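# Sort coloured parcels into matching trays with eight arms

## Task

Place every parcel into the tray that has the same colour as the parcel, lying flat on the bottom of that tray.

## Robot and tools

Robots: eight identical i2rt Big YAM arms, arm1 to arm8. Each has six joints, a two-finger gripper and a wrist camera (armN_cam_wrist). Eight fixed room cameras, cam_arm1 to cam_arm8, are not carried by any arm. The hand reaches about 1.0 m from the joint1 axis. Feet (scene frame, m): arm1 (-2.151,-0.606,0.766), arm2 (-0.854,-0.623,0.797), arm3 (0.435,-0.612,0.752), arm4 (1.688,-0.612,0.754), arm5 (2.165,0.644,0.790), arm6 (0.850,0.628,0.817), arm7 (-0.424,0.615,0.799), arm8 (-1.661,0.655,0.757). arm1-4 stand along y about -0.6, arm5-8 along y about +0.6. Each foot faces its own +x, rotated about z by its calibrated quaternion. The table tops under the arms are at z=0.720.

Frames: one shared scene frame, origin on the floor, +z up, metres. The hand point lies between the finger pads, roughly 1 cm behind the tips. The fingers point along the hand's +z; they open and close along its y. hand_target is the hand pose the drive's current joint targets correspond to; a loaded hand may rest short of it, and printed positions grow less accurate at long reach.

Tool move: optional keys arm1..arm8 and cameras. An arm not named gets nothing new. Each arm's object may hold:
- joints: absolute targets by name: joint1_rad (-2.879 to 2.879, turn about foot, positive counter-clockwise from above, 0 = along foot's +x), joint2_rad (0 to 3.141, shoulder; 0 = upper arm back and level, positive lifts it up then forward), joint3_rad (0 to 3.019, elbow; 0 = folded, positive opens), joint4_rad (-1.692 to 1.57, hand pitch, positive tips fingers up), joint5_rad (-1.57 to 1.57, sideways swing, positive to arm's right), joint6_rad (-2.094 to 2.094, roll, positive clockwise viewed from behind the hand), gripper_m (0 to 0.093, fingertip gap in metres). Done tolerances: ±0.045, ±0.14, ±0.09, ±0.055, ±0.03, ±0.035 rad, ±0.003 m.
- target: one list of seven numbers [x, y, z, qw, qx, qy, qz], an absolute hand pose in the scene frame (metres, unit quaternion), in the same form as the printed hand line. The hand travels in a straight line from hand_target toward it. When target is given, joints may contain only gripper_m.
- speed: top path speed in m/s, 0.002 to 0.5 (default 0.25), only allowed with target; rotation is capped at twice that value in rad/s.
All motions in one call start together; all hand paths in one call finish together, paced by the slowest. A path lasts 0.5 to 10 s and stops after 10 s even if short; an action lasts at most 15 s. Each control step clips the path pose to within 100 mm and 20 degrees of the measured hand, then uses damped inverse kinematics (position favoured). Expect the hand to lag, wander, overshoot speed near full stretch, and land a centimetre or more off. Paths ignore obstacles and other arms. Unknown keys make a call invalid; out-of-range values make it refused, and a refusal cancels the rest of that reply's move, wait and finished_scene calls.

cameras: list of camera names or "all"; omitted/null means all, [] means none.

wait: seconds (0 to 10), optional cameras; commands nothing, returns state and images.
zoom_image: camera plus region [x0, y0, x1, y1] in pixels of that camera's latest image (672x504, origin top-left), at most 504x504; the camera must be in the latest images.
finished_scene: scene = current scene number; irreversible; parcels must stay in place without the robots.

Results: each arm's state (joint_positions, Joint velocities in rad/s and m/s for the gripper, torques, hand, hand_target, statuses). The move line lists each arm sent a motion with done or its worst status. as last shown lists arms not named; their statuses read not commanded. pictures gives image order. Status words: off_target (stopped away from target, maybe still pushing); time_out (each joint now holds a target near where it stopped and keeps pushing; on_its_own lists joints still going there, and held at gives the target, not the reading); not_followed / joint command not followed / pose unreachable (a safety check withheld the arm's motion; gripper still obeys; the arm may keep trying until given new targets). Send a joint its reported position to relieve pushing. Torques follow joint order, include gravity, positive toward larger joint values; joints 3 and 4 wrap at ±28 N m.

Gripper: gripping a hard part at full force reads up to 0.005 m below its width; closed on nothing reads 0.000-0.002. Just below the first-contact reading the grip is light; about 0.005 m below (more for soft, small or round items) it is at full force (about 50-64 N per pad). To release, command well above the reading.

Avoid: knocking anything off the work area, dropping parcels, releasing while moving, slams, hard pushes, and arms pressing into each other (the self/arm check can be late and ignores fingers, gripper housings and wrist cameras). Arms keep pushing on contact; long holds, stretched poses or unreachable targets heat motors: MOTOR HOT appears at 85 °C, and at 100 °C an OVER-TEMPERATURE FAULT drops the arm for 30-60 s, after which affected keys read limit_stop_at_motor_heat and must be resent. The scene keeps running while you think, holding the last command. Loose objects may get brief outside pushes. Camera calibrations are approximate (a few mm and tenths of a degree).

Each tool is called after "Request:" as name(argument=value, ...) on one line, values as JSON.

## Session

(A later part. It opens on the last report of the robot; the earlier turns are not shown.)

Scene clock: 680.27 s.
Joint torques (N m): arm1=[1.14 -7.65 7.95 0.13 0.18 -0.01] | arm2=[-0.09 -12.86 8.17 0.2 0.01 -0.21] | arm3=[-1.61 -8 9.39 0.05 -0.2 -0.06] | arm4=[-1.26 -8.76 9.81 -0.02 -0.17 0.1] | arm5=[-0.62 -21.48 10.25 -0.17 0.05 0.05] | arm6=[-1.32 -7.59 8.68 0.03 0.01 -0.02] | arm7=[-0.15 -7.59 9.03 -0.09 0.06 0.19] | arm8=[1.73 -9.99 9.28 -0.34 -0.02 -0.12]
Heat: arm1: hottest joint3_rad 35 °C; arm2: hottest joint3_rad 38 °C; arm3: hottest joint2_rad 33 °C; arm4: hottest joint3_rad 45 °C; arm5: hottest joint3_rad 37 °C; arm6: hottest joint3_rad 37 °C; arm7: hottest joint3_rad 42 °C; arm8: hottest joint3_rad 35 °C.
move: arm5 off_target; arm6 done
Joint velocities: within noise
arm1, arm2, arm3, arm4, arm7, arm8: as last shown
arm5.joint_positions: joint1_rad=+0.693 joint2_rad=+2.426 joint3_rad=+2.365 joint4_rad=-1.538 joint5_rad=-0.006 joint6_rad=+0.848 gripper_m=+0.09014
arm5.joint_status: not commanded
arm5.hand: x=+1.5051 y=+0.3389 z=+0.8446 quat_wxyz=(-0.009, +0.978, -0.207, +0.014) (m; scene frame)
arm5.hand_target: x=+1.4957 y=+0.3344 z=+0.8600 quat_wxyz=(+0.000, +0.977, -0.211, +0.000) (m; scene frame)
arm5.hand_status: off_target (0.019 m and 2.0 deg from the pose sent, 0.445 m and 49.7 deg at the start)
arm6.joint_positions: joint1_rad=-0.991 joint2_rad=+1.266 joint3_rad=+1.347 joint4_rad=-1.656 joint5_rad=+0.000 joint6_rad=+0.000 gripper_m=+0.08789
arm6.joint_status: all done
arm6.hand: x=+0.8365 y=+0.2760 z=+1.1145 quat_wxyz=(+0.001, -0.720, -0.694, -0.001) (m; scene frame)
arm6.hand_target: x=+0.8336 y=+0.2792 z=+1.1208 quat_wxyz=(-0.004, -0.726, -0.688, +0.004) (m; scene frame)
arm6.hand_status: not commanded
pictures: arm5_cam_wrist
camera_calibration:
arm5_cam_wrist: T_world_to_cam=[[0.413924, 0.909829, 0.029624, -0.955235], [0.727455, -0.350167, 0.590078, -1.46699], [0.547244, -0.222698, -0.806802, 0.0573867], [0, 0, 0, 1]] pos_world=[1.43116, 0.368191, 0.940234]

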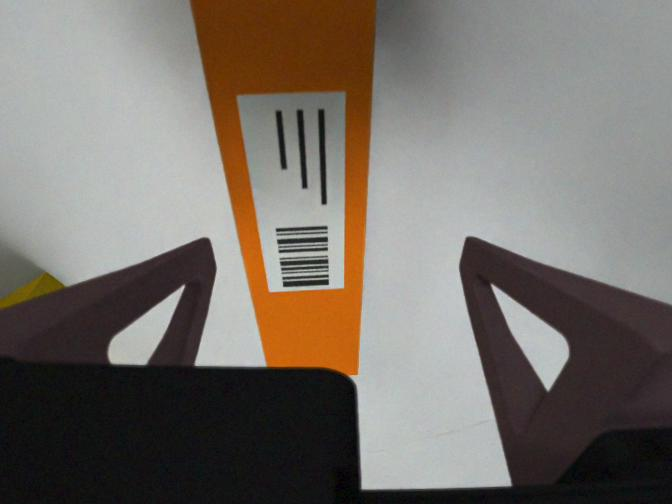

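Request:
move(arm5={"target":[1.52,0.308,0.755,0,0.977,-0.211,0],"speed":0.2}, cameras=["arm5_cam_wrist"])

Request:
move(arm5={"joints":{"gripper_m":0.045}}, cameras=["arm5_cam_wrist"])

Request:
move(arm5={"target":[1.53,0.32,0.93,0,0.977,-0.211,0]}, cameras=[])

Request:
move(arm5={"joints":{"joint2_rad":1.3,"joint3_rad":1.4,"joint4_rad":-1.66}}, cameras=[])

Request:
move(arm5={"joints":{"joint1_rad":-1.69,"joint6_rad":0.08}}, cameras=[])

Request:
move(arm5={"target":[2.43,1.307,0.92,0,-0.5225,0.8526,0],"speed":0.3}, cameras=["arm5_cam_wrist","cam_arm5"])

Scene clock: 707.87 s.
Joint torques (N m): arm1=[0.97 -7.41 7.99 0.12 0.18 -0.01] | arm2=[-0.09 -12.86 8.16 0.21 0.01 -0.2] | arm3=[-1.67 -8 9.4 0.05 -0.2 -0.06] | arm4=[-1.26 -8.76 9.81 -0.02 -0.17 0.1] | arm5=[-0.79 -21.3 6.87 0.59 0.05 0.06] | arm6=[-1.26 -7.53 8.66 0.05 0.01 -0.02] | arm7=[-0.09 -7.53 9.05 -0.08 0.07 0.19] | arm8=[2.02 -10.05 9.33 -0.34 -0.04 -0.09]
Heat: arm1: hottest joint3_rad 35 °C; arm2: hottest joint3_rad 38 °C; arm3: hottest joint3_rad 33 °C; arm4: hottest joint3_rad 45 °C; arm5: hottest joint3_rad 40 °C; arm6: hottest joint3_rad 37 °C; arm7: hottest joint3_rad 42 °C; arm8: hottest joint3_rad 35 °C.
move: arm5 done
Joint velocities: within noise
arm1, arm3, arm6, arm7: as last shown
arm2.joint_positions: joint1_rad=-0.496 joint2_rad=+1.418 joint3_rad=+1.521 joint4_rad=-1.650 joint5_rad=+0.000 joint6_rad=-0.501 gripper_m=+0.08995
arm2.joint_status: not commanded
arm2.hand: x=-1.0213 y=-0.2413 z=+1.1064 quat_wxyz=(-0.009, +0.947, -0.322, -0.008) (m; scene frame)
arm2.hand_target: x=-1.0189 y=-0.2426 z=+1.1052 quat_wxyz=(-0.005, +0.948, -0.317, -0.003) (m; scene frame)
arm2.hand_status: not commanded
arm4.joint_positions: joint1_rad=+0.816 joint2_rad=+1.409 joint3_rad=+1.526 joint4_rad=-1.653 joint5_rad=+0.016 joint6_rad=-0.393 gripper_m=+0.08992
arm4.joint_status: not commanded
arm4.hand: x=+1.6132 y=-0.2002 z=+1.0644 quat_wxyz=(-0.011, +0.882, -0.471, -0.008) (m; scene frame)
arm4.hand_target: x=+1.6193 y=-0.2000 z=+1.0579 quat_wxyz=(-0.001, +0.877, -0.480, -0.001) (m; scene frame)
arm4.hand_status: not commanded
arm5.joint_positions: joint1_rad=+0.741 joint2_rad=+2.454 joint3_rad=+2.176 joint4_rad=-1.304 joint5_rad=-0.006 joint6_rad=+0.896 gripper_m=+0.09012
arm5.joint_status: not commanded
arm5.hand: x=+1.5246 y=+0.3102 z=+0.7532 quat_wxyz=(-0.005, +0.978, -0.207, +0.007) (m; scene frame)
arm5.hand_target: x=+1.5200 y=+0.3081 z=+0.7551 quat_wxyz=(+0.000, +0.977, -0.211, +0.000) (m; scene frame)
arm5.hand_status: done (0.005 m and 1.1 deg from the pose sent, 0.096 m and 2.0 deg at the start)
arm8.joint_positions: joint1_rad=+1.202 joint2_rad=+1.407 joint3_rad=+1.524 joint4_rad=-1.654 joint5_rad=-0.002 joint6_rad=-0.186 gripper_m=+0.08995
arm8.joint_status: not commanded
arm8.hand: x=-1.4286 y=+0.3121 z=+1.0718 quat_wxyz=(-0.015, -0.385, -0.923, +0.009) (m; scene frame)
arm8.hand_target: x=-1.4293 y=+0.3114 z=+1.0653 quat_wxyz=(-0.005, -0.382, -0.924, +0.004) (m; scene frame)
arm8.hand_status: not commanded
pictures: arm5_cam_wrist
camera_calibration:
arm5_cam_wrist: T_world_to_cam=[[0.414206, 0.910006, 0.0179655, -0.926278], [0.736593, -0.346738, 0.580691, -1.44523], [0.534662, -0.227293, -0.813925, -0.00748766], [0, 0, 0, 1]] pos_world=[1.45222, 0.340101, 0.849777]

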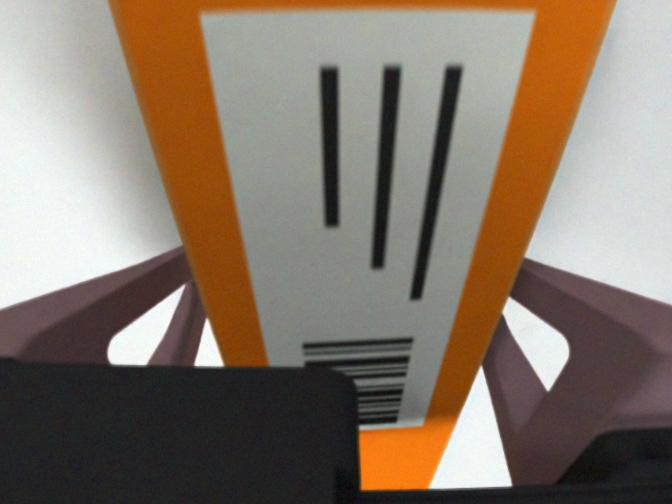

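Scene clock: 708.63 s.
Joint torques (N m): arm1=[1.08 -7.47 8.09 0.16 0.19 -0.01] | arm2=[-0.09 -12.86 8.16 0.2 0.01 -0.2] | arm3=[-1.67 -7.88 9.37 0.06 -0.2 -0.07] | arm4=[-1.26 -8.76 9.81 -0.02 -0.17 0.1] | arm5=[-0.67 -21.3 6.84 0.72 0.02 0.06] | arm6=[-1.32 -7.47 8.66 0.03 0.01 -0.03] | arm7=[-0.15 -7.71 9.06 -0.12 0.06 0.19] | arm8=[1.73 -9.93 9.35 -0.35 -0.01 -0.1]
Heat: arm1: hottest joint3_rad 35 °C; arm2: hottest joint3_rad 38 °C; arm3: hottest joint3_rad 33 °C; arm4: hottest joint3_rad 45 °C; arm5: hottest joint3_rad 40 °C; arm6: hottest joint3_rad 37 °C; arm7: hottest joint3_rad 42 °C; arm8: hottest joint3_rad 35 °C.
move: arm5 off_target
Joint velocities: within noise
arm1, arm2, arm4, arm6, arm7, arm8: as last shown
arm3.joint_positions: joint1_rad=-2.586 joint2_rad=+1.103 joint3_rad=+1.248 joint4_rad=-1.654 joint5_rad=-0.002 joint6_rad=-0.247 gripper_m=+0.08799
arm3.joint_status: not commanded
arm3.hand: x=+0.7379 y=-0.6305 z=+1.0621 quat_wxyz=(-0.033, +0.096, -0.995, +0.001) (m; scene frame)
arm3.hand_target: x=+0.7360 y=-0.6342 z=+1.0637 quat_wxyz=(-0.033, +0.090, -0.995, +0.000) (m; scene frame)
arm3.hand_status: not commanded
arm5.joint_positions: joint1_rad=+0.741 joint2_rad=+2.454 joint3_rad=+2.176 joint4_rad=-1.302 joint5_rad=-0.006 joint6_rad=+0.896 gripper_m=+0.05876
arm5.joint_status: gripper_m off_target (ended at +0.05879, target +0.04500)
arm5.hand: x=+1.5244 y=+0.3101 z=+0.7532 quat_wxyz=(-0.004, +0.978, -0.207, +0.007) (m; scene frame)
arm5.hand_target: x=+1.5201 y=+0.3080 z=+0.7551 quat_wxyz=(+0.000, +0.977, -0.211, +0.000) (m; scene frame)
arm5.hand_status: not commanded
pictures: arm5_cam_wrist
camera_calibration:
arm5_cam_wrist: T_world_to_cam=[[0.414223, 0.91002, 0.0168291, -0.925189], [0.73708, -0.346237, 0.580374, -1.44578], [0.533979, -0.228, -0.814176, -0.00596741], [0, 0, 0, 1]] pos_world=[1.45208, 0.339997, 0.849807]

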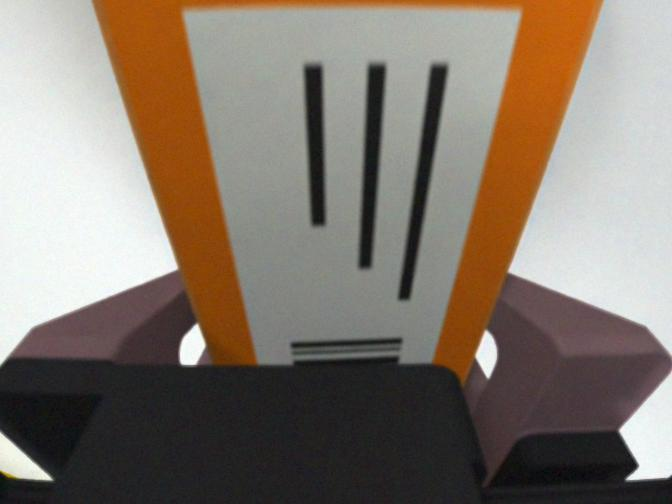

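Scene clock: 710.30 s.
Joint torques (N m): arm1=[1.03 -7.59 7.9 0.08 0.19 -0.01] | arm2=[-0.09 -12.86 8.14 0.21 0.01 -0.2] | arm3=[-1.61 -8.06 9.39 0.03 -0.2 -0.06] | arm4=[-1.2 -8.76 9.83 -0.02 -0.18 0.1] | arm5=[-0.79 -20.66 10.1 -0.28 0 -0.05] | arm6=[-1.26 -7.59 8.66 0.02 0.01 -0.02] | arm7=[-0.26 -7.59 9.09 -0.05 0.07 0.19] | arm8=[1.67 -9.88 9.31 -0.38 -0.02 -0.09]
Heat: arm1: hottest joint3_rad 35 °C; arm2: hottest joint3_rad 38 °C; arm3: hottest joint3_rad 33 °C; arm4: hottest joint3_rad 45 °C; arm5: hottest joint3_rad 40 °C; arm6: hottest joint3_rad 37 °C; arm7: hottest joint3_rad 42 °C; arm8: hottest joint3_rad 35 °C.
move: arm5 off_target
Joint velocities: within noise
arm1, arm2, arm3, arm4, arm6, arm7, arm8: as last shown
arm5.joint_positions: joint1_rad=+0.739 joint2_rad=+2.309 joint3_rad=+2.329 joint4_rad=-1.622 joint5_rad=-0.004 joint6_rad=+0.896 gripper_m=+0.05876
arm5.joint_status: not commanded
arm5.hand: x=+1.5419 y=+0.3207 z=+0.9126 quat_wxyz=(-0.012, +0.978, -0.208, +0.015) (m; scene frame)
arm5.hand_target: x=+1.5308 y=+0.3205 z=+0.9300 quat_wxyz=(+0.000, +0.977, -0.211, +0.000) (m; scene frame)
arm5.hand_status: off_target (0.021 m and 2.2 deg from the pose sent, 0.177 m and 1.1 deg at the start; pose on its path clipped on 7 of 50 steps)
pictures: none
No camera images: "cameras" was empty.

Scene clock: 712.03 s.
Joint torques (N m): arm1=[0.91 -7.53 8.02 0.1 0.16 -0.02] | arm2=[-0.03 -12.86 8.16 0.2 0.01 -0.2] | arm3=[-1.73 -7.94 9.4 0.05 -0.2 -0.06] | arm4=[-1.2 -8.76 9.8 -0.02 -0.17 0.1] | arm5=[-1.32 -7.47 7.43 0.09 -0.01 -0.07] | arm6=[-1.26 -7.53 8.68 0.03 0.01 -0.02] | arm7=[-0.09 -7.65 9.02 -0.09 0.07 0.19] | arm8=[1.73 -9.58 9.31 -0.35 -0.02 -0.11]
Heat: arm1: hottest joint3_rad 35 °C; arm2: hottest joint3_rad 38 °C; arm3: hottest joint3_rad 33 °C; arm4: hottest joint3_rad 45 °C; arm5: hottest joint3_rad 40 °C; arm6: hottest joint3_rad 36 °C; arm7: hottest joint3_rad 42 °C; arm8: hottest joint3_rad 35 °C.
move: arm5 done
Joint velocities: within noise
arm1, arm2, arm3, arm4, arm6, arm7, arm8: as last shown
arm5.joint_positions: joint1_rad=+0.739 joint2_rad=+1.305 joint3_rad=+1.390 joint4_rad=-1.656 joint5_rad=-0.004 joint6_rad=+0.896 gripper_m=+0.05876
arm5.joint_status: all done
arm5.hand: x=+1.8366 y=+0.4726 z=+1.0886 quat_wxyz=(-0.002, +0.978, -0.208, +0.002) (m; scene frame)
arm5.hand_target: x=+1.8351 y=+0.4748 z=+1.0940 quat_wxyz=(+0.001, +0.977, -0.211, -0.002) (m; scene frame)
arm5.hand_status: not commanded
pictures: none
No camera images: "cameras" was empty.

Scene clock: 714.63 s.
Joint torques (N m): arm1=[0.97 -7.53 7.97 0.01 0.17 0.01] | arm2=[-0.03 -12.86 8.16 0.2 0.01 -0.2] | arm3=[-1.67 -8 9.4 0.03 -0.21 -0.06] | arm4=[-1.26 -8.76 9.81 -0.01 -0.17 0.1] | arm5=[-1.26 -7.88 7.54 0.21 -0.17 -0.16] | arm6=[-1.32 -7.59 8.66 0.06 0.01 -0.02] | arm7=[-0.26 -7.59 9.07 -0.06 0.06 0.2] | arm8=[1.67 -9.88 9.26 -0.39 -0.01 -0.11]
Heat: arm1: hottest joint3_rad 35 °C; arm2: hottest joint3_rad 38 °C; arm3: hottest joint3_rad 33 °C; arm4: hottest joint3_rad 45 °C; arm5: hottest joint3_rad 40 °C; arm6: hottest joint3_rad 36 °C; arm7: hottest joint3_rad 42 °C; arm8: hottest joint3_rad 35 °C.
move: arm5 done
Joint velocities: within noise
arm1, arm2, arm3, arm4, arm6, arm7, arm8: as last shown
arm5.joint_positions: joint1_rad=-1.694 joint2_rad=+1.305 joint3_rad=+1.390 joint4_rad=-1.656 joint5_rad=-0.002 joint6_rad=+0.090 gripper_m=+0.05878
arm5.joint_status: all done
arm5.hand: x=+2.3016 y=+0.9838 z=+1.0934 quat_wxyz=(-0.003, +0.521, -0.853, -0.003) (m; scene frame)
arm5.hand_target: x=+2.3002 y=+0.9846 z=+1.0989 quat_wxyz=(-0.006, +0.527, -0.850, -0.006) (m; scene frame)
arm5.hand_status: not commanded
pictures: none
No camera images: "cameras" was empty.

Scene clock: 717.17 s.
Joint torques (N m): arm1=[0.56 -7.47 7.98 -0.01 0.15 0.01] | arm2=[-0.09 -12.86 8.16 0.2 0.01 -0.2] | arm3=[-1.61 -8.06 9.42 0.05 -0.21 -0.07] | arm4=[-1.2 -8.76 9.81 -0.02 -0.17 0.1] | arm5=[-0.62 -20.66 10.45 -0.18 -0.08 -0.03] | arm6=[-1.26 -7.53 8.65 0.02 0.01 -0.02] | arm7=[-0.03 -7.59 9.1 -0.08 0.07 0.19] | arm8=[1.61 -9.76 9.31 -0.28 -0.02 -0.09]
Heat: arm1: hottest joint3_rad 35 °C; arm2: hottest joint3_rad 38 °C; arm3: hottest joint3_rad 33 °C; arm4: hottest joint3_rad 45 °C; arm5: hottest joint3_rad 40 °C; arm6: hottest joint3_rad 36 °C; arm7: hottest joint3_rad 42 °C; arm8: hottest joint3_rad 35 °C.
move: arm5 off_target
Joint velocities: within noise
arm1.joint_positions: joint1_rad=-1.538 joint2_rad=+1.252 joint3_rad=+1.358 joint4_rad=-1.654 joint5_rad=+0.005 joint6_rad=+0.233 gripper_m=+0.08489
arm1.joint_status: not commanded
arm1.hand: x=-2.2880 y=-0.9291 z=+1.0751 quat_wxyz=(-0.011, -0.890, -0.456, +0.011) (m; scene frame)
arm1.hand_target: x=-2.2886 y=-0.9249 z=+1.0724 quat_wxyz=(-0.006, -0.891, -0.454, +0.007) (m; scene frame)
arm1.hand_status: not commanded
arm2, arm3, arm4, arm6, arm8: as last shown
arm5.joint_positions: joint1_rad=-1.694 joint2_rad=+2.335 joint3_rad=+2.324 joint4_rad=-1.605 joint5_rad=-0.002 joint6_rad=+0.090 gripper_m=+0.05878
arm5.joint_status: not commanded
arm5.hand: x=+2.4279 y=+1.2957 z=+0.9019 quat_wxyz=(+0.016, +0.521, -0.853, +0.011) (m; scene frame)
arm5.hand_target: x=+2.4297 y=+1.3061 z=+0.9201 quat_wxyz=(+0.000, +0.522, -0.853, +0.000) (m; scene frame)
arm5.hand_status: off_target (0.021 m and 2.3 deg from the pose sent, 0.389 m and 0.5 deg at the start)
arm7.joint_positions: joint1_rad=+2.193 joint2_rad=+1.250 joint3_rad=+1.361 joint4_rad=-1.653 joint5_rad=-0.002 joint6_rad=+0.167 gripper_m=+0.08495
arm7.joint_status: not commanded
arm7.hand: x=-0.4172 y=+0.9675 z=+1.1083 quat_wxyz=(-0.009, +0.639, -0.769, -0.013) (m; scene frame)
arm7.hand_target: x=-0.4176 y=+0.9636 z=+1.1038 quat_wxyz=(-0.004, +0.637, -0.771, -0.005) (m; scene frame)
arm7.hand_status: not commanded
pictures: arm5_cam_wrist, cam_arm5
camera_calibration:
arm5_cam_wrist: T_world_to_cam=[[0.884588, -0.466298, 0.00840806, -1.54997], [-0.376669, -0.703695, 0.60244, 1.29056], [-0.275, -0.536078, -0.79812, 2.20623], [0, 0, 0, 1]] pos_world=[2.46391, 1.36812, 0.996377]

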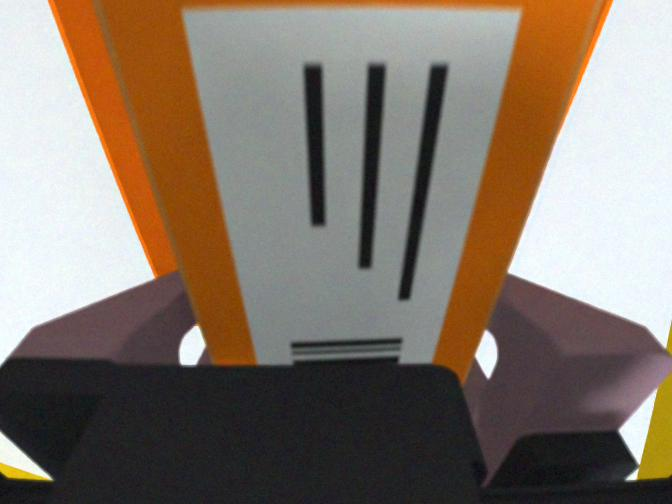

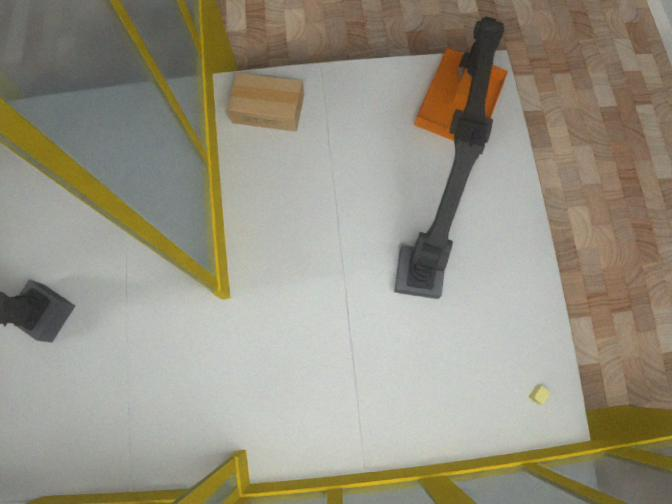

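Request:
move(arm5={"target":[2.423,1.305,0.82,0,-0.5225,0.8526,0],"speed":0.25}, cameras=["arm5_cam_wrist","cam_arm5"])

Request:
zoom_image(camera="cam_arm5", region=[390, 10, 540, 160])

Scene clock: 726.37 s.
Joint torques (N m): arm1=[0.97 -7.65 7.98 0.14 0.19 0] | arm2=[-0.09 -12.86 8.16 0.2 0.01 -0.2] | arm3=[-1.73 -7.94 9.4 0.03 -0.2 -0.06] | arm4=[-1.26 -8.76 9.81 -0.01 -0.17 0.1] | arm5=[0.5 -22.83 7.28 0.75 -0.11 0.04] | arm6=[-1.2 -7.59 8.65 0.03 0.01 -0.02] | arm7=[-0.09 -7.65 9.07 -0.06 0.07 0.19] | arm8=[1.61 -9.93 9.32 -0.38 -0.03 -0.11]
Heat: arm1: hottest joint3_rad 35 °C; arm2: hottest joint3_rad 38 °C; arm3: hottest joint3_rad 33 °C; arm4: hottest joint3_rad 45 °C; arm5: hottest joint3_rad 40 °C; arm6: hottest joint3_rad 36 °C; arm7: hottest joint3_rad 42 °C; arm8: hottest joint3_rad 35 °C.
move: arm5 off_target
Joint velocities: within noise
arm1, arm2, arm3, arm4, arm6, arm7, arm8: as last shown
arm5.joint_positions: joint1_rad=-1.690 joint2_rad=+2.372 joint3_rad=+2.135 joint4_rad=-1.380 joint5_rad=-0.002 joint6_rad=+0.090 gripper_m=+0.05878
arm5.joint_status: not commanded
arm5.hand: x=+2.4245 y=+1.2949 z=+0.8048 quat_wxyz=(+0.016, +0.523, -0.852, +0.012) (m; scene frame)
arm5.hand_target: x=+2.4228 y=+1.3046 z=+0.8201 quat_wxyz=(+0.000, +0.523, -0.853, +0.000) (m; scene frame)
arm5.hand_status: off_target (0.018 m and 2.3 deg from the pose sent, 0.083 m and 2.3 deg at the start)
pictures: arm5_cam_wrist, cam_arm5
camera_calibration:
arm5_cam_wrist: T_world_to_cam=[[0.886538, -0.462577, 0.0085152, -1.55618], [-0.373559, -0.704832, 0.603047, 1.34062], [-0.272954, -0.537805, -0.79766, 2.12425], [0, 0, 0, 1]] pos_world=[2.46024, 1.36749, 0.899223]

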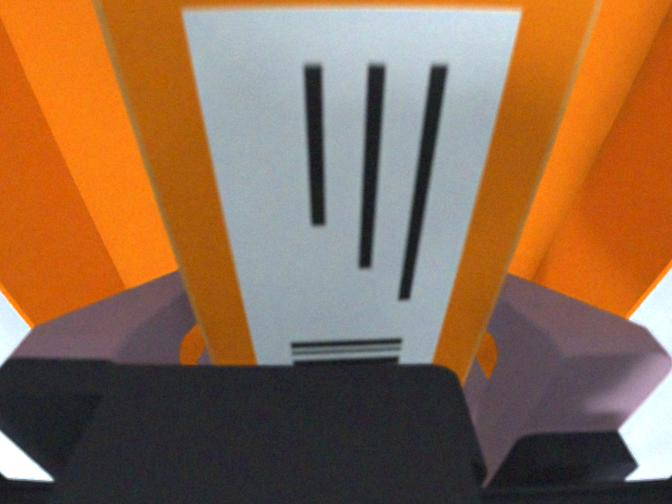

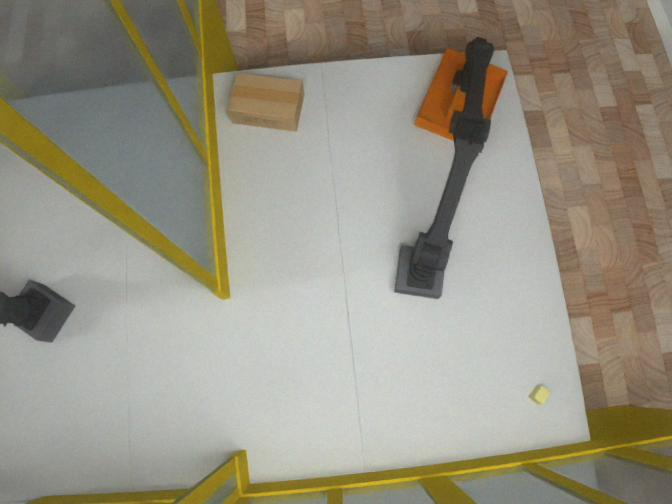

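Scaled by 3.360.

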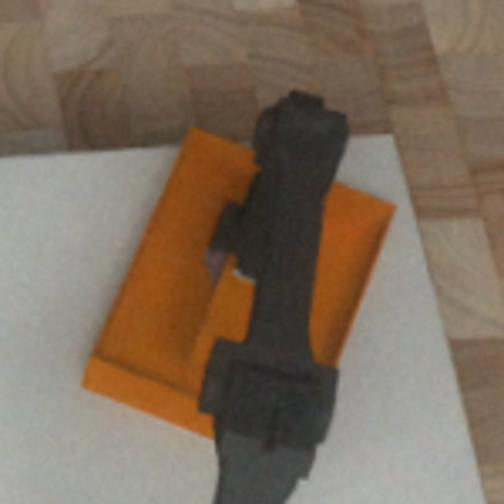

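Request:
move(arm5={"target":[2.424,1.307,0.757,0,-0.5225,0.8526,0],"speed":0.1}, cameras=["arm5_cam_wrist"])

Request:
move(arm5={"joints":{"gripper_m":0.088}}, cameras=[])

Request:
move(arm5={"target":[2.424,1.305,0.93,0,-0.5225,0.8526,0]}, cameras=[])

Request:
move(arm5={"joints":{"joint2_rad":1.1,"joint3_rad":1.2,"joint4_rad":-1.66}}, cameras=["cam_arm5","cam_arm7","cam_arm1"])

Request:
zoom_image(camera="cam_arm5", region=[390, 10, 540, 160])

Request:
zoom_image(camera="cam_arm7", region=[320, 40, 470, 190])

Scene clock: 736.67 s.
Joint torques (N m): arm1=[1.03 -8.12 8.02 0.12 0.16 0] | arm2=[-0.09 -12.86 8.16 0.2 0.01 -0.2] | arm3=[-1.44 -8 9.37 0.03 -0.2 -0.07] | arm4=[-1.2 -8.76 9.81 -0.01 -0.18 0.1] | arm5=[-0.21 -20.42 6.89 0.7 -0.21 0] | arm6=[-1.26 -7.59 8.66 0.03 0.01 -0.02] | arm7=[-0.21 -7.65 9.07 -0.1 0.06 0.19] | arm8=[1.55 -9.76 9.28 -0.29 -0.02 -0.11]
Heat: arm1: hottest joint3_rad 35 °C; arm2: hottest joint3_rad 38 °C; arm3: hottest joint3_rad 33 °C; arm4: hottest joint3_rad 45 °C; arm5: hottest joint3_rad 40 °C; arm6: hottest joint3_rad 36 °C; arm7: hottest joint3_rad 42 °C; arm8: hottest joint3_rad 35 °C.
move: arm5 done
Joint velocities: within noise
arm1, arm2, arm3, arm4, arm7, arm8: as last shown
arm5.joint_positions: joint1_rad=-1.688 joint2_rad=+2.415 joint3_rad=+2.089 joint4_rad=-1.262 joint5_rad=+0.000 joint6_rad=+0.091 gripper_m=+0.05878
arm5.joint_status: not commanded
arm5.hand: x=+2.4268 y=+1.3014 z=+0.7582 quat_wxyz=(+0.004, +0.523, -0.852, +0.004) (m; scene frame)
arm5.hand_target: x=+2.4239 y=+1.3068 z=+0.7570 quat_wxyz=(+0.000, +0.523, -0.853, +0.000) (m; scene frame)
arm5.hand_status: done (0.006 m and 0.6 deg from the pose sent, 0.049 m and 2.3 deg at the start)
arm6.joint_positions: joint1_rad=-0.991 joint2_rad=+1.266 joint3_rad=+1.347 joint4_rad=-1.656 joint5_rad=+0.000 joint6_rad=+0.000 gripper_m=+0.08789
arm6.joint_status: not commanded
arm6.hand: x=+0.8365 y=+0.2760 z=+1.1145 quat_wxyz=(+0.001, -0.720, -0.694, -0.001) (m; scene frame)
arm6.hand_target: x=+0.8336 y=+0.2792 z=+1.1208 quat_wxyz=(-0.004, -0.726, -0.688, +0.004) (m; scene frame)
arm6.hand_status: not commanded
pictures: arm5_cam_wrist
camera_calibration:
arm5_cam_wrist: T_world_to_cam=[[0.886651, -0.462365, 0.00825676, -1.55515], [-0.381041, -0.720351, 0.579571, 1.43032], [-0.262026, -0.517024, -0.81488, 2.05066], [0, 0, 0, 1]] pos_world=[2.46121, 1.37153, 0.854912]

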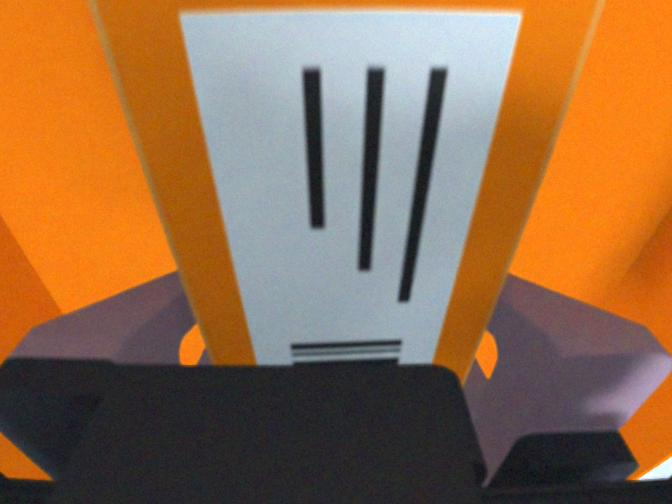

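Scene clock: 737.27 s.
Joint torques (N m): arm1=[0.73 -7.36 7.99 0.16 0.18 0.01] | arm2=[-0.09 -12.92 8.16 0.2 0.01 -0.2] | arm3=[-1.67 -7.94 9.37 0.05 -0.21 -0.06] | arm4=[-1.26 -8.76 9.8 -0.02 -0.17 0.1] | arm5=[-0.73 -20.25 6.84 0.54 -0.19 0.03] | arm6=[-1.32 -7.59 8.68 0.03 0.01 -0.02] | arm7=[-0.09 -7.71 9.06 -0.12 0.07 0.2] | arm8=[1.79 -9.99 9.35 -0.29 -0.02 -0.11]
Heat: arm1: hottest joint3_rad 35 °C; arm2: hottest joint3_rad 38 °C; arm3: hottest joint3_rad 33 °C; arm4: hottest joint3_rad 45 °C; arm5: hottest joint3_rad 40 °C; arm6: hottest joint3_rad 36 °C; arm7: hottest joint3_rad 42 °C; arm8: hottest joint3_rad 35 °C.
move: arm5 done
Joint velocities: within noise
arm1, arm3, arm6, arm7: as last shown
arm2.joint_positions: joint1_rad=-0.496 joint2_rad=+1.418 joint3_rad=+1.521 joint4_rad=-1.650 joint5_rad=+0.000 joint6_rad=-0.501 gripper_m=+0.08995
arm2.joint_status: not commanded
arm2.hand: x=-1.0213 y=-0.2413 z=+1.1064 quat_wxyz=(-0.009, +0.947, -0.322, -0.008) (m; scene frame)
arm2.hand_target: x=-1.0189 y=-0.2426 z=+1.1052 quat_wxyz=(-0.005, +0.948, -0.317, -0.003) (m; scene frame)
arm2.hand_status: not commanded
arm4.joint_positions: joint1_rad=+0.816 joint2_rad=+1.409 joint3_rad=+1.526 joint4_rad=-1.653 joint5_rad=+0.016 joint6_rad=-0.393 gripper_m=+0.08992
arm4.joint_status: not commanded
arm4.hand: x=+1.6132 y=-0.2002 z=+1.0644 quat_wxyz=(-0.011, +0.882, -0.471, -0.008) (m; scene frame)
arm4.hand_target: x=+1.6193 y=-0.2000 z=+1.0579 quat_wxyz=(-0.001, +0.877, -0.480, -0.001) (m; scene frame)
arm4.hand_status: not commanded
arm5.joint_positions: joint1_rad=-1.688 joint2_rad=+2.416 joint3_rad=+2.089 joint4_rad=-1.262 joint5_rad=+0.000 joint6_rad=+0.091 gripper_m=+0.08776
arm5.joint_status: all done
arm5.hand: x=+2.4267 y=+1.3013 z=+0.7579 quat_wxyz=(+0.004, +0.523, -0.852, +0.004) (m; scene frame)
arm5.hand_target: x=+2.4239 y=+1.3068 z=+0.7571 quat_wxyz=(+0.000, +0.523, -0.853, +0.000) (m; scene frame)
arm5.hand_status: not commanded
arm8.joint_positions: joint1_rad=+1.202 joint2_rad=+1.407 joint3_rad=+1.524 joint4_rad=-1.654 joint5_rad=-0.002 joint6_rad=-0.186 gripper_m=+0.08995
arm8.joint_status: not commanded
arm8.hand: x=-1.4286 y=+0.3121 z=+1.0718 quat_wxyz=(-0.015, -0.385, -0.923, +0.009) (m; scene frame)
arm8.hand_target: x=-1.4293 y=+0.3114 z=+1.0653 quat_wxyz=(-0.005, -0.382, -0.924, +0.004) (m; scene frame)
arm8.hand_status: not commanded
pictures: none
No camera images: "cameras" was empty.

Scene clock: 739.13 s.
Joint torques (N m): arm1=[1.03 -7.59 8.03 0.09 0.19 0] | arm2=[-0.03 -12.86 8.16 0.2 0.01 -0.2] | arm3=[-1.67 -8 9.35 0.03 -0.2 -0.07] | arm4=[-1.2 -8.76 9.83 -0.01 -0.18 0.1] | arm5=[-0.67 -19.43 10.1 -0.06 -0.21 0] | arm6=[-1.26 -7.59 8.66 0.02 0.01 -0.02] | arm7=[-0.26 -7.59 9.05 -0.05 0.05 0.18] | arm8=[1.55 -9.82 9.28 -0.39 0.02 -0.1]
Heat: arm1: hottest joint3_rad 35 °C; arm2: hottest joint3_rad 38 °C; arm3: hottest joint3_rad 33 °C; arm4: hottest joint3_rad 45 °C; arm5: hottest joint3_rad 40 °C; arm6: hottest joint3_rad 36 °C; arm7: hottest joint3_rad 42 °C; arm8: hottest joint3_rad 35 °C.
move: arm5 off_target
Joint velocities: within noise
arm1, arm2, arm4, arm6, arm7, arm8: as last shown
arm3.joint_positions: joint1_rad=-2.586 joint2_rad=+1.103 joint3_rad=+1.248 joint4_rad=-1.654 joint5_rad=-0.002 joint6_rad=-0.247 gripper_m=+0.08799
arm3.joint_status: not commanded
arm3.hand: x=+0.7379 y=-0.6305 z=+1.0621 quat_wxyz=(-0.033, +0.096, -0.995, +0.001) (m; scene frame)
arm3.hand_target: x=+0.7360 y=-0.6342 z=+1.0637 quat_wxyz=(-0.033, +0.090, -0.995, +0.000) (m; scene frame)
arm3.hand_status: not commanded
arm5.joint_positions: joint1_rad=-1.688 joint2_rad=+2.317 joint3_rad=+2.323 joint4_rad=-1.619 joint5_rad=+0.000 joint6_rad=+0.091 gripper_m=+0.08789
arm5.joint_status: not commanded
arm5.hand: x=+2.4236 y=+1.2940 z=+0.9146 quat_wxyz=(+0.013, +0.523, -0.852, +0.011) (m; scene frame)
arm5.hand_target: x=+2.4237 y=+1.3042 z=+0.9300 quat_wxyz=(+0.000, +0.523, -0.853, +0.000) (m; scene frame)
arm5.hand_status: off_target (0.019 m and 2.0 deg from the pose sent, 0.172 m and 0.7 deg at the start; pose on its path clipped on 9 of 56 steps)
pictures: none
No camera images: "cameras" was empty.

Scene clock: 740.87 s.
Joint torques (N m): arm1=[0.97 -7.47 7.94 0.08 0.17 0.01] | arm2=[-0.03 -12.86 8.14 0.21 0.01 -0.21] | arm3=[-1.61 -8 9.37 0.06 -0.2 -0.07] | arm4=[-1.26 -8.82 9.81 -0.01 -0.17 0.1] | arm5=[-0.21 -4.78 7.15 0.21 -0.19 -0.01] | arm6=[-1.32 -7.53 8.65 0.05 0.01 -0.02] | arm7=[-0.09 -7.65 9.06 -0.09 0.08 0.19] | arm8=[1.67 -9.93 9.22 -0.34 0 -0.1]
Heat: arm1: hottest joint3_rad 35 °C; arm2: hottest joint3_rad 38 °C; arm3: hottest joint3_rad 33 °C; arm4: hottest joint3_rad 45 °C; arm5: hottest joint3_rad 39 °C; arm6: hottest joint3_rad 36 °C; arm7: hottest joint3_rad 42 °C; arm8: hottest joint3_rad 35 °C.
move: arm5 done
Joint velocities: within noise
arm1, arm2, arm3, arm4, arm6, arm7, arm8: as last shown
arm5.joint_positions: joint1_rad=-1.688 joint2_rad=+1.107 joint3_rad=+1.193 joint4_rad=-1.655 joint5_rad=+0.000 joint6_rad=+0.091 gripper_m=+0.08789
arm5.joint_status: all done
arm5.hand: x=+2.2729 y=+0.9155 z=+1.0790 quat_wxyz=(-0.004, +0.523, -0.852, -0.002) (m; scene frame)
arm5.hand_target: x=+2.2709 y=+0.9152 z=+1.0835 quat_wxyz=(-0.007, +0.523, -0.853, -0.005) (m; scene frame)
arm5.hand_status: not commanded
pictures: cam_arm1, cam_arm5, cam_arm7

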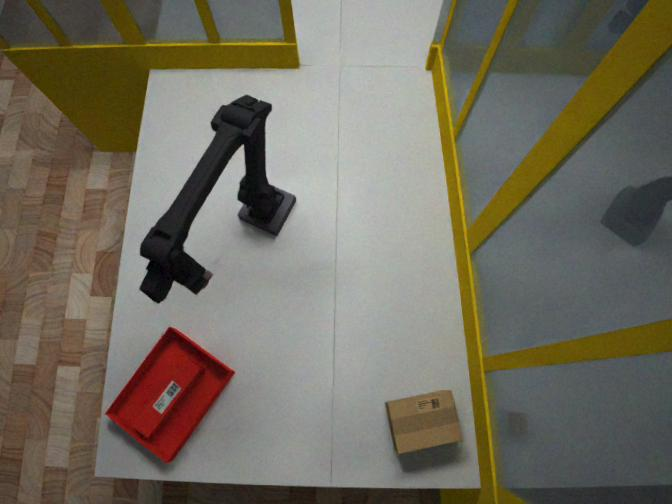

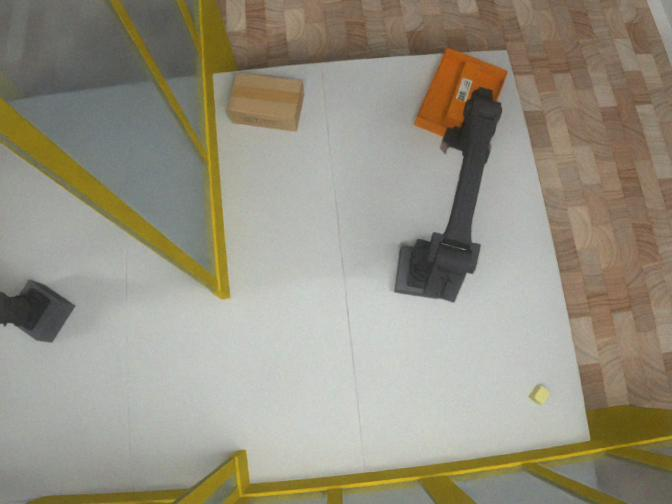

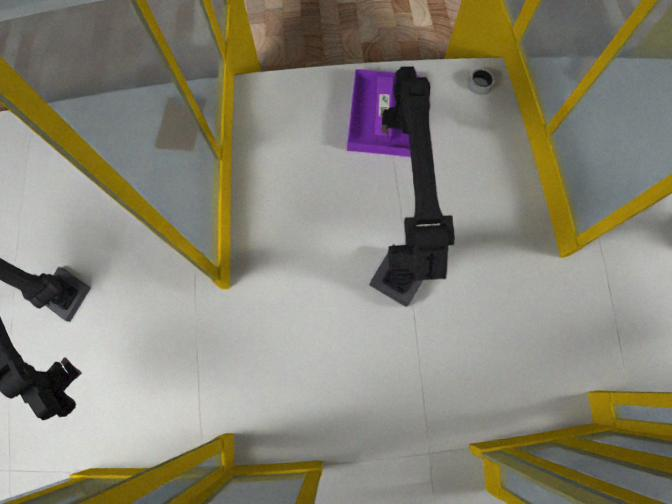

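Scaled by 3.360.

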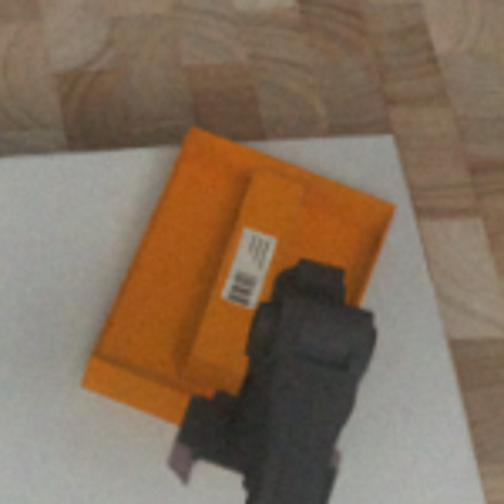

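Scaled by 3.360.

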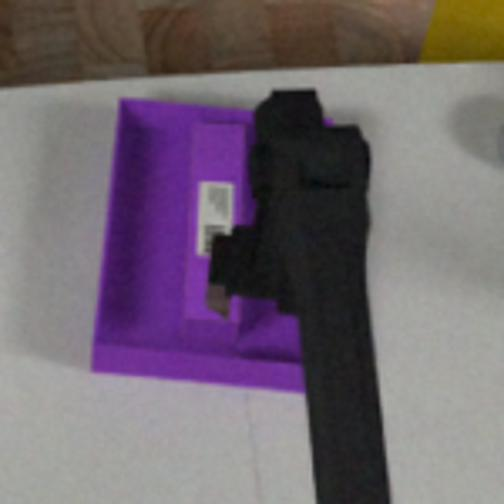

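All good.

Request:
finished_scene(scene=1)

The scene is finished: the task was done.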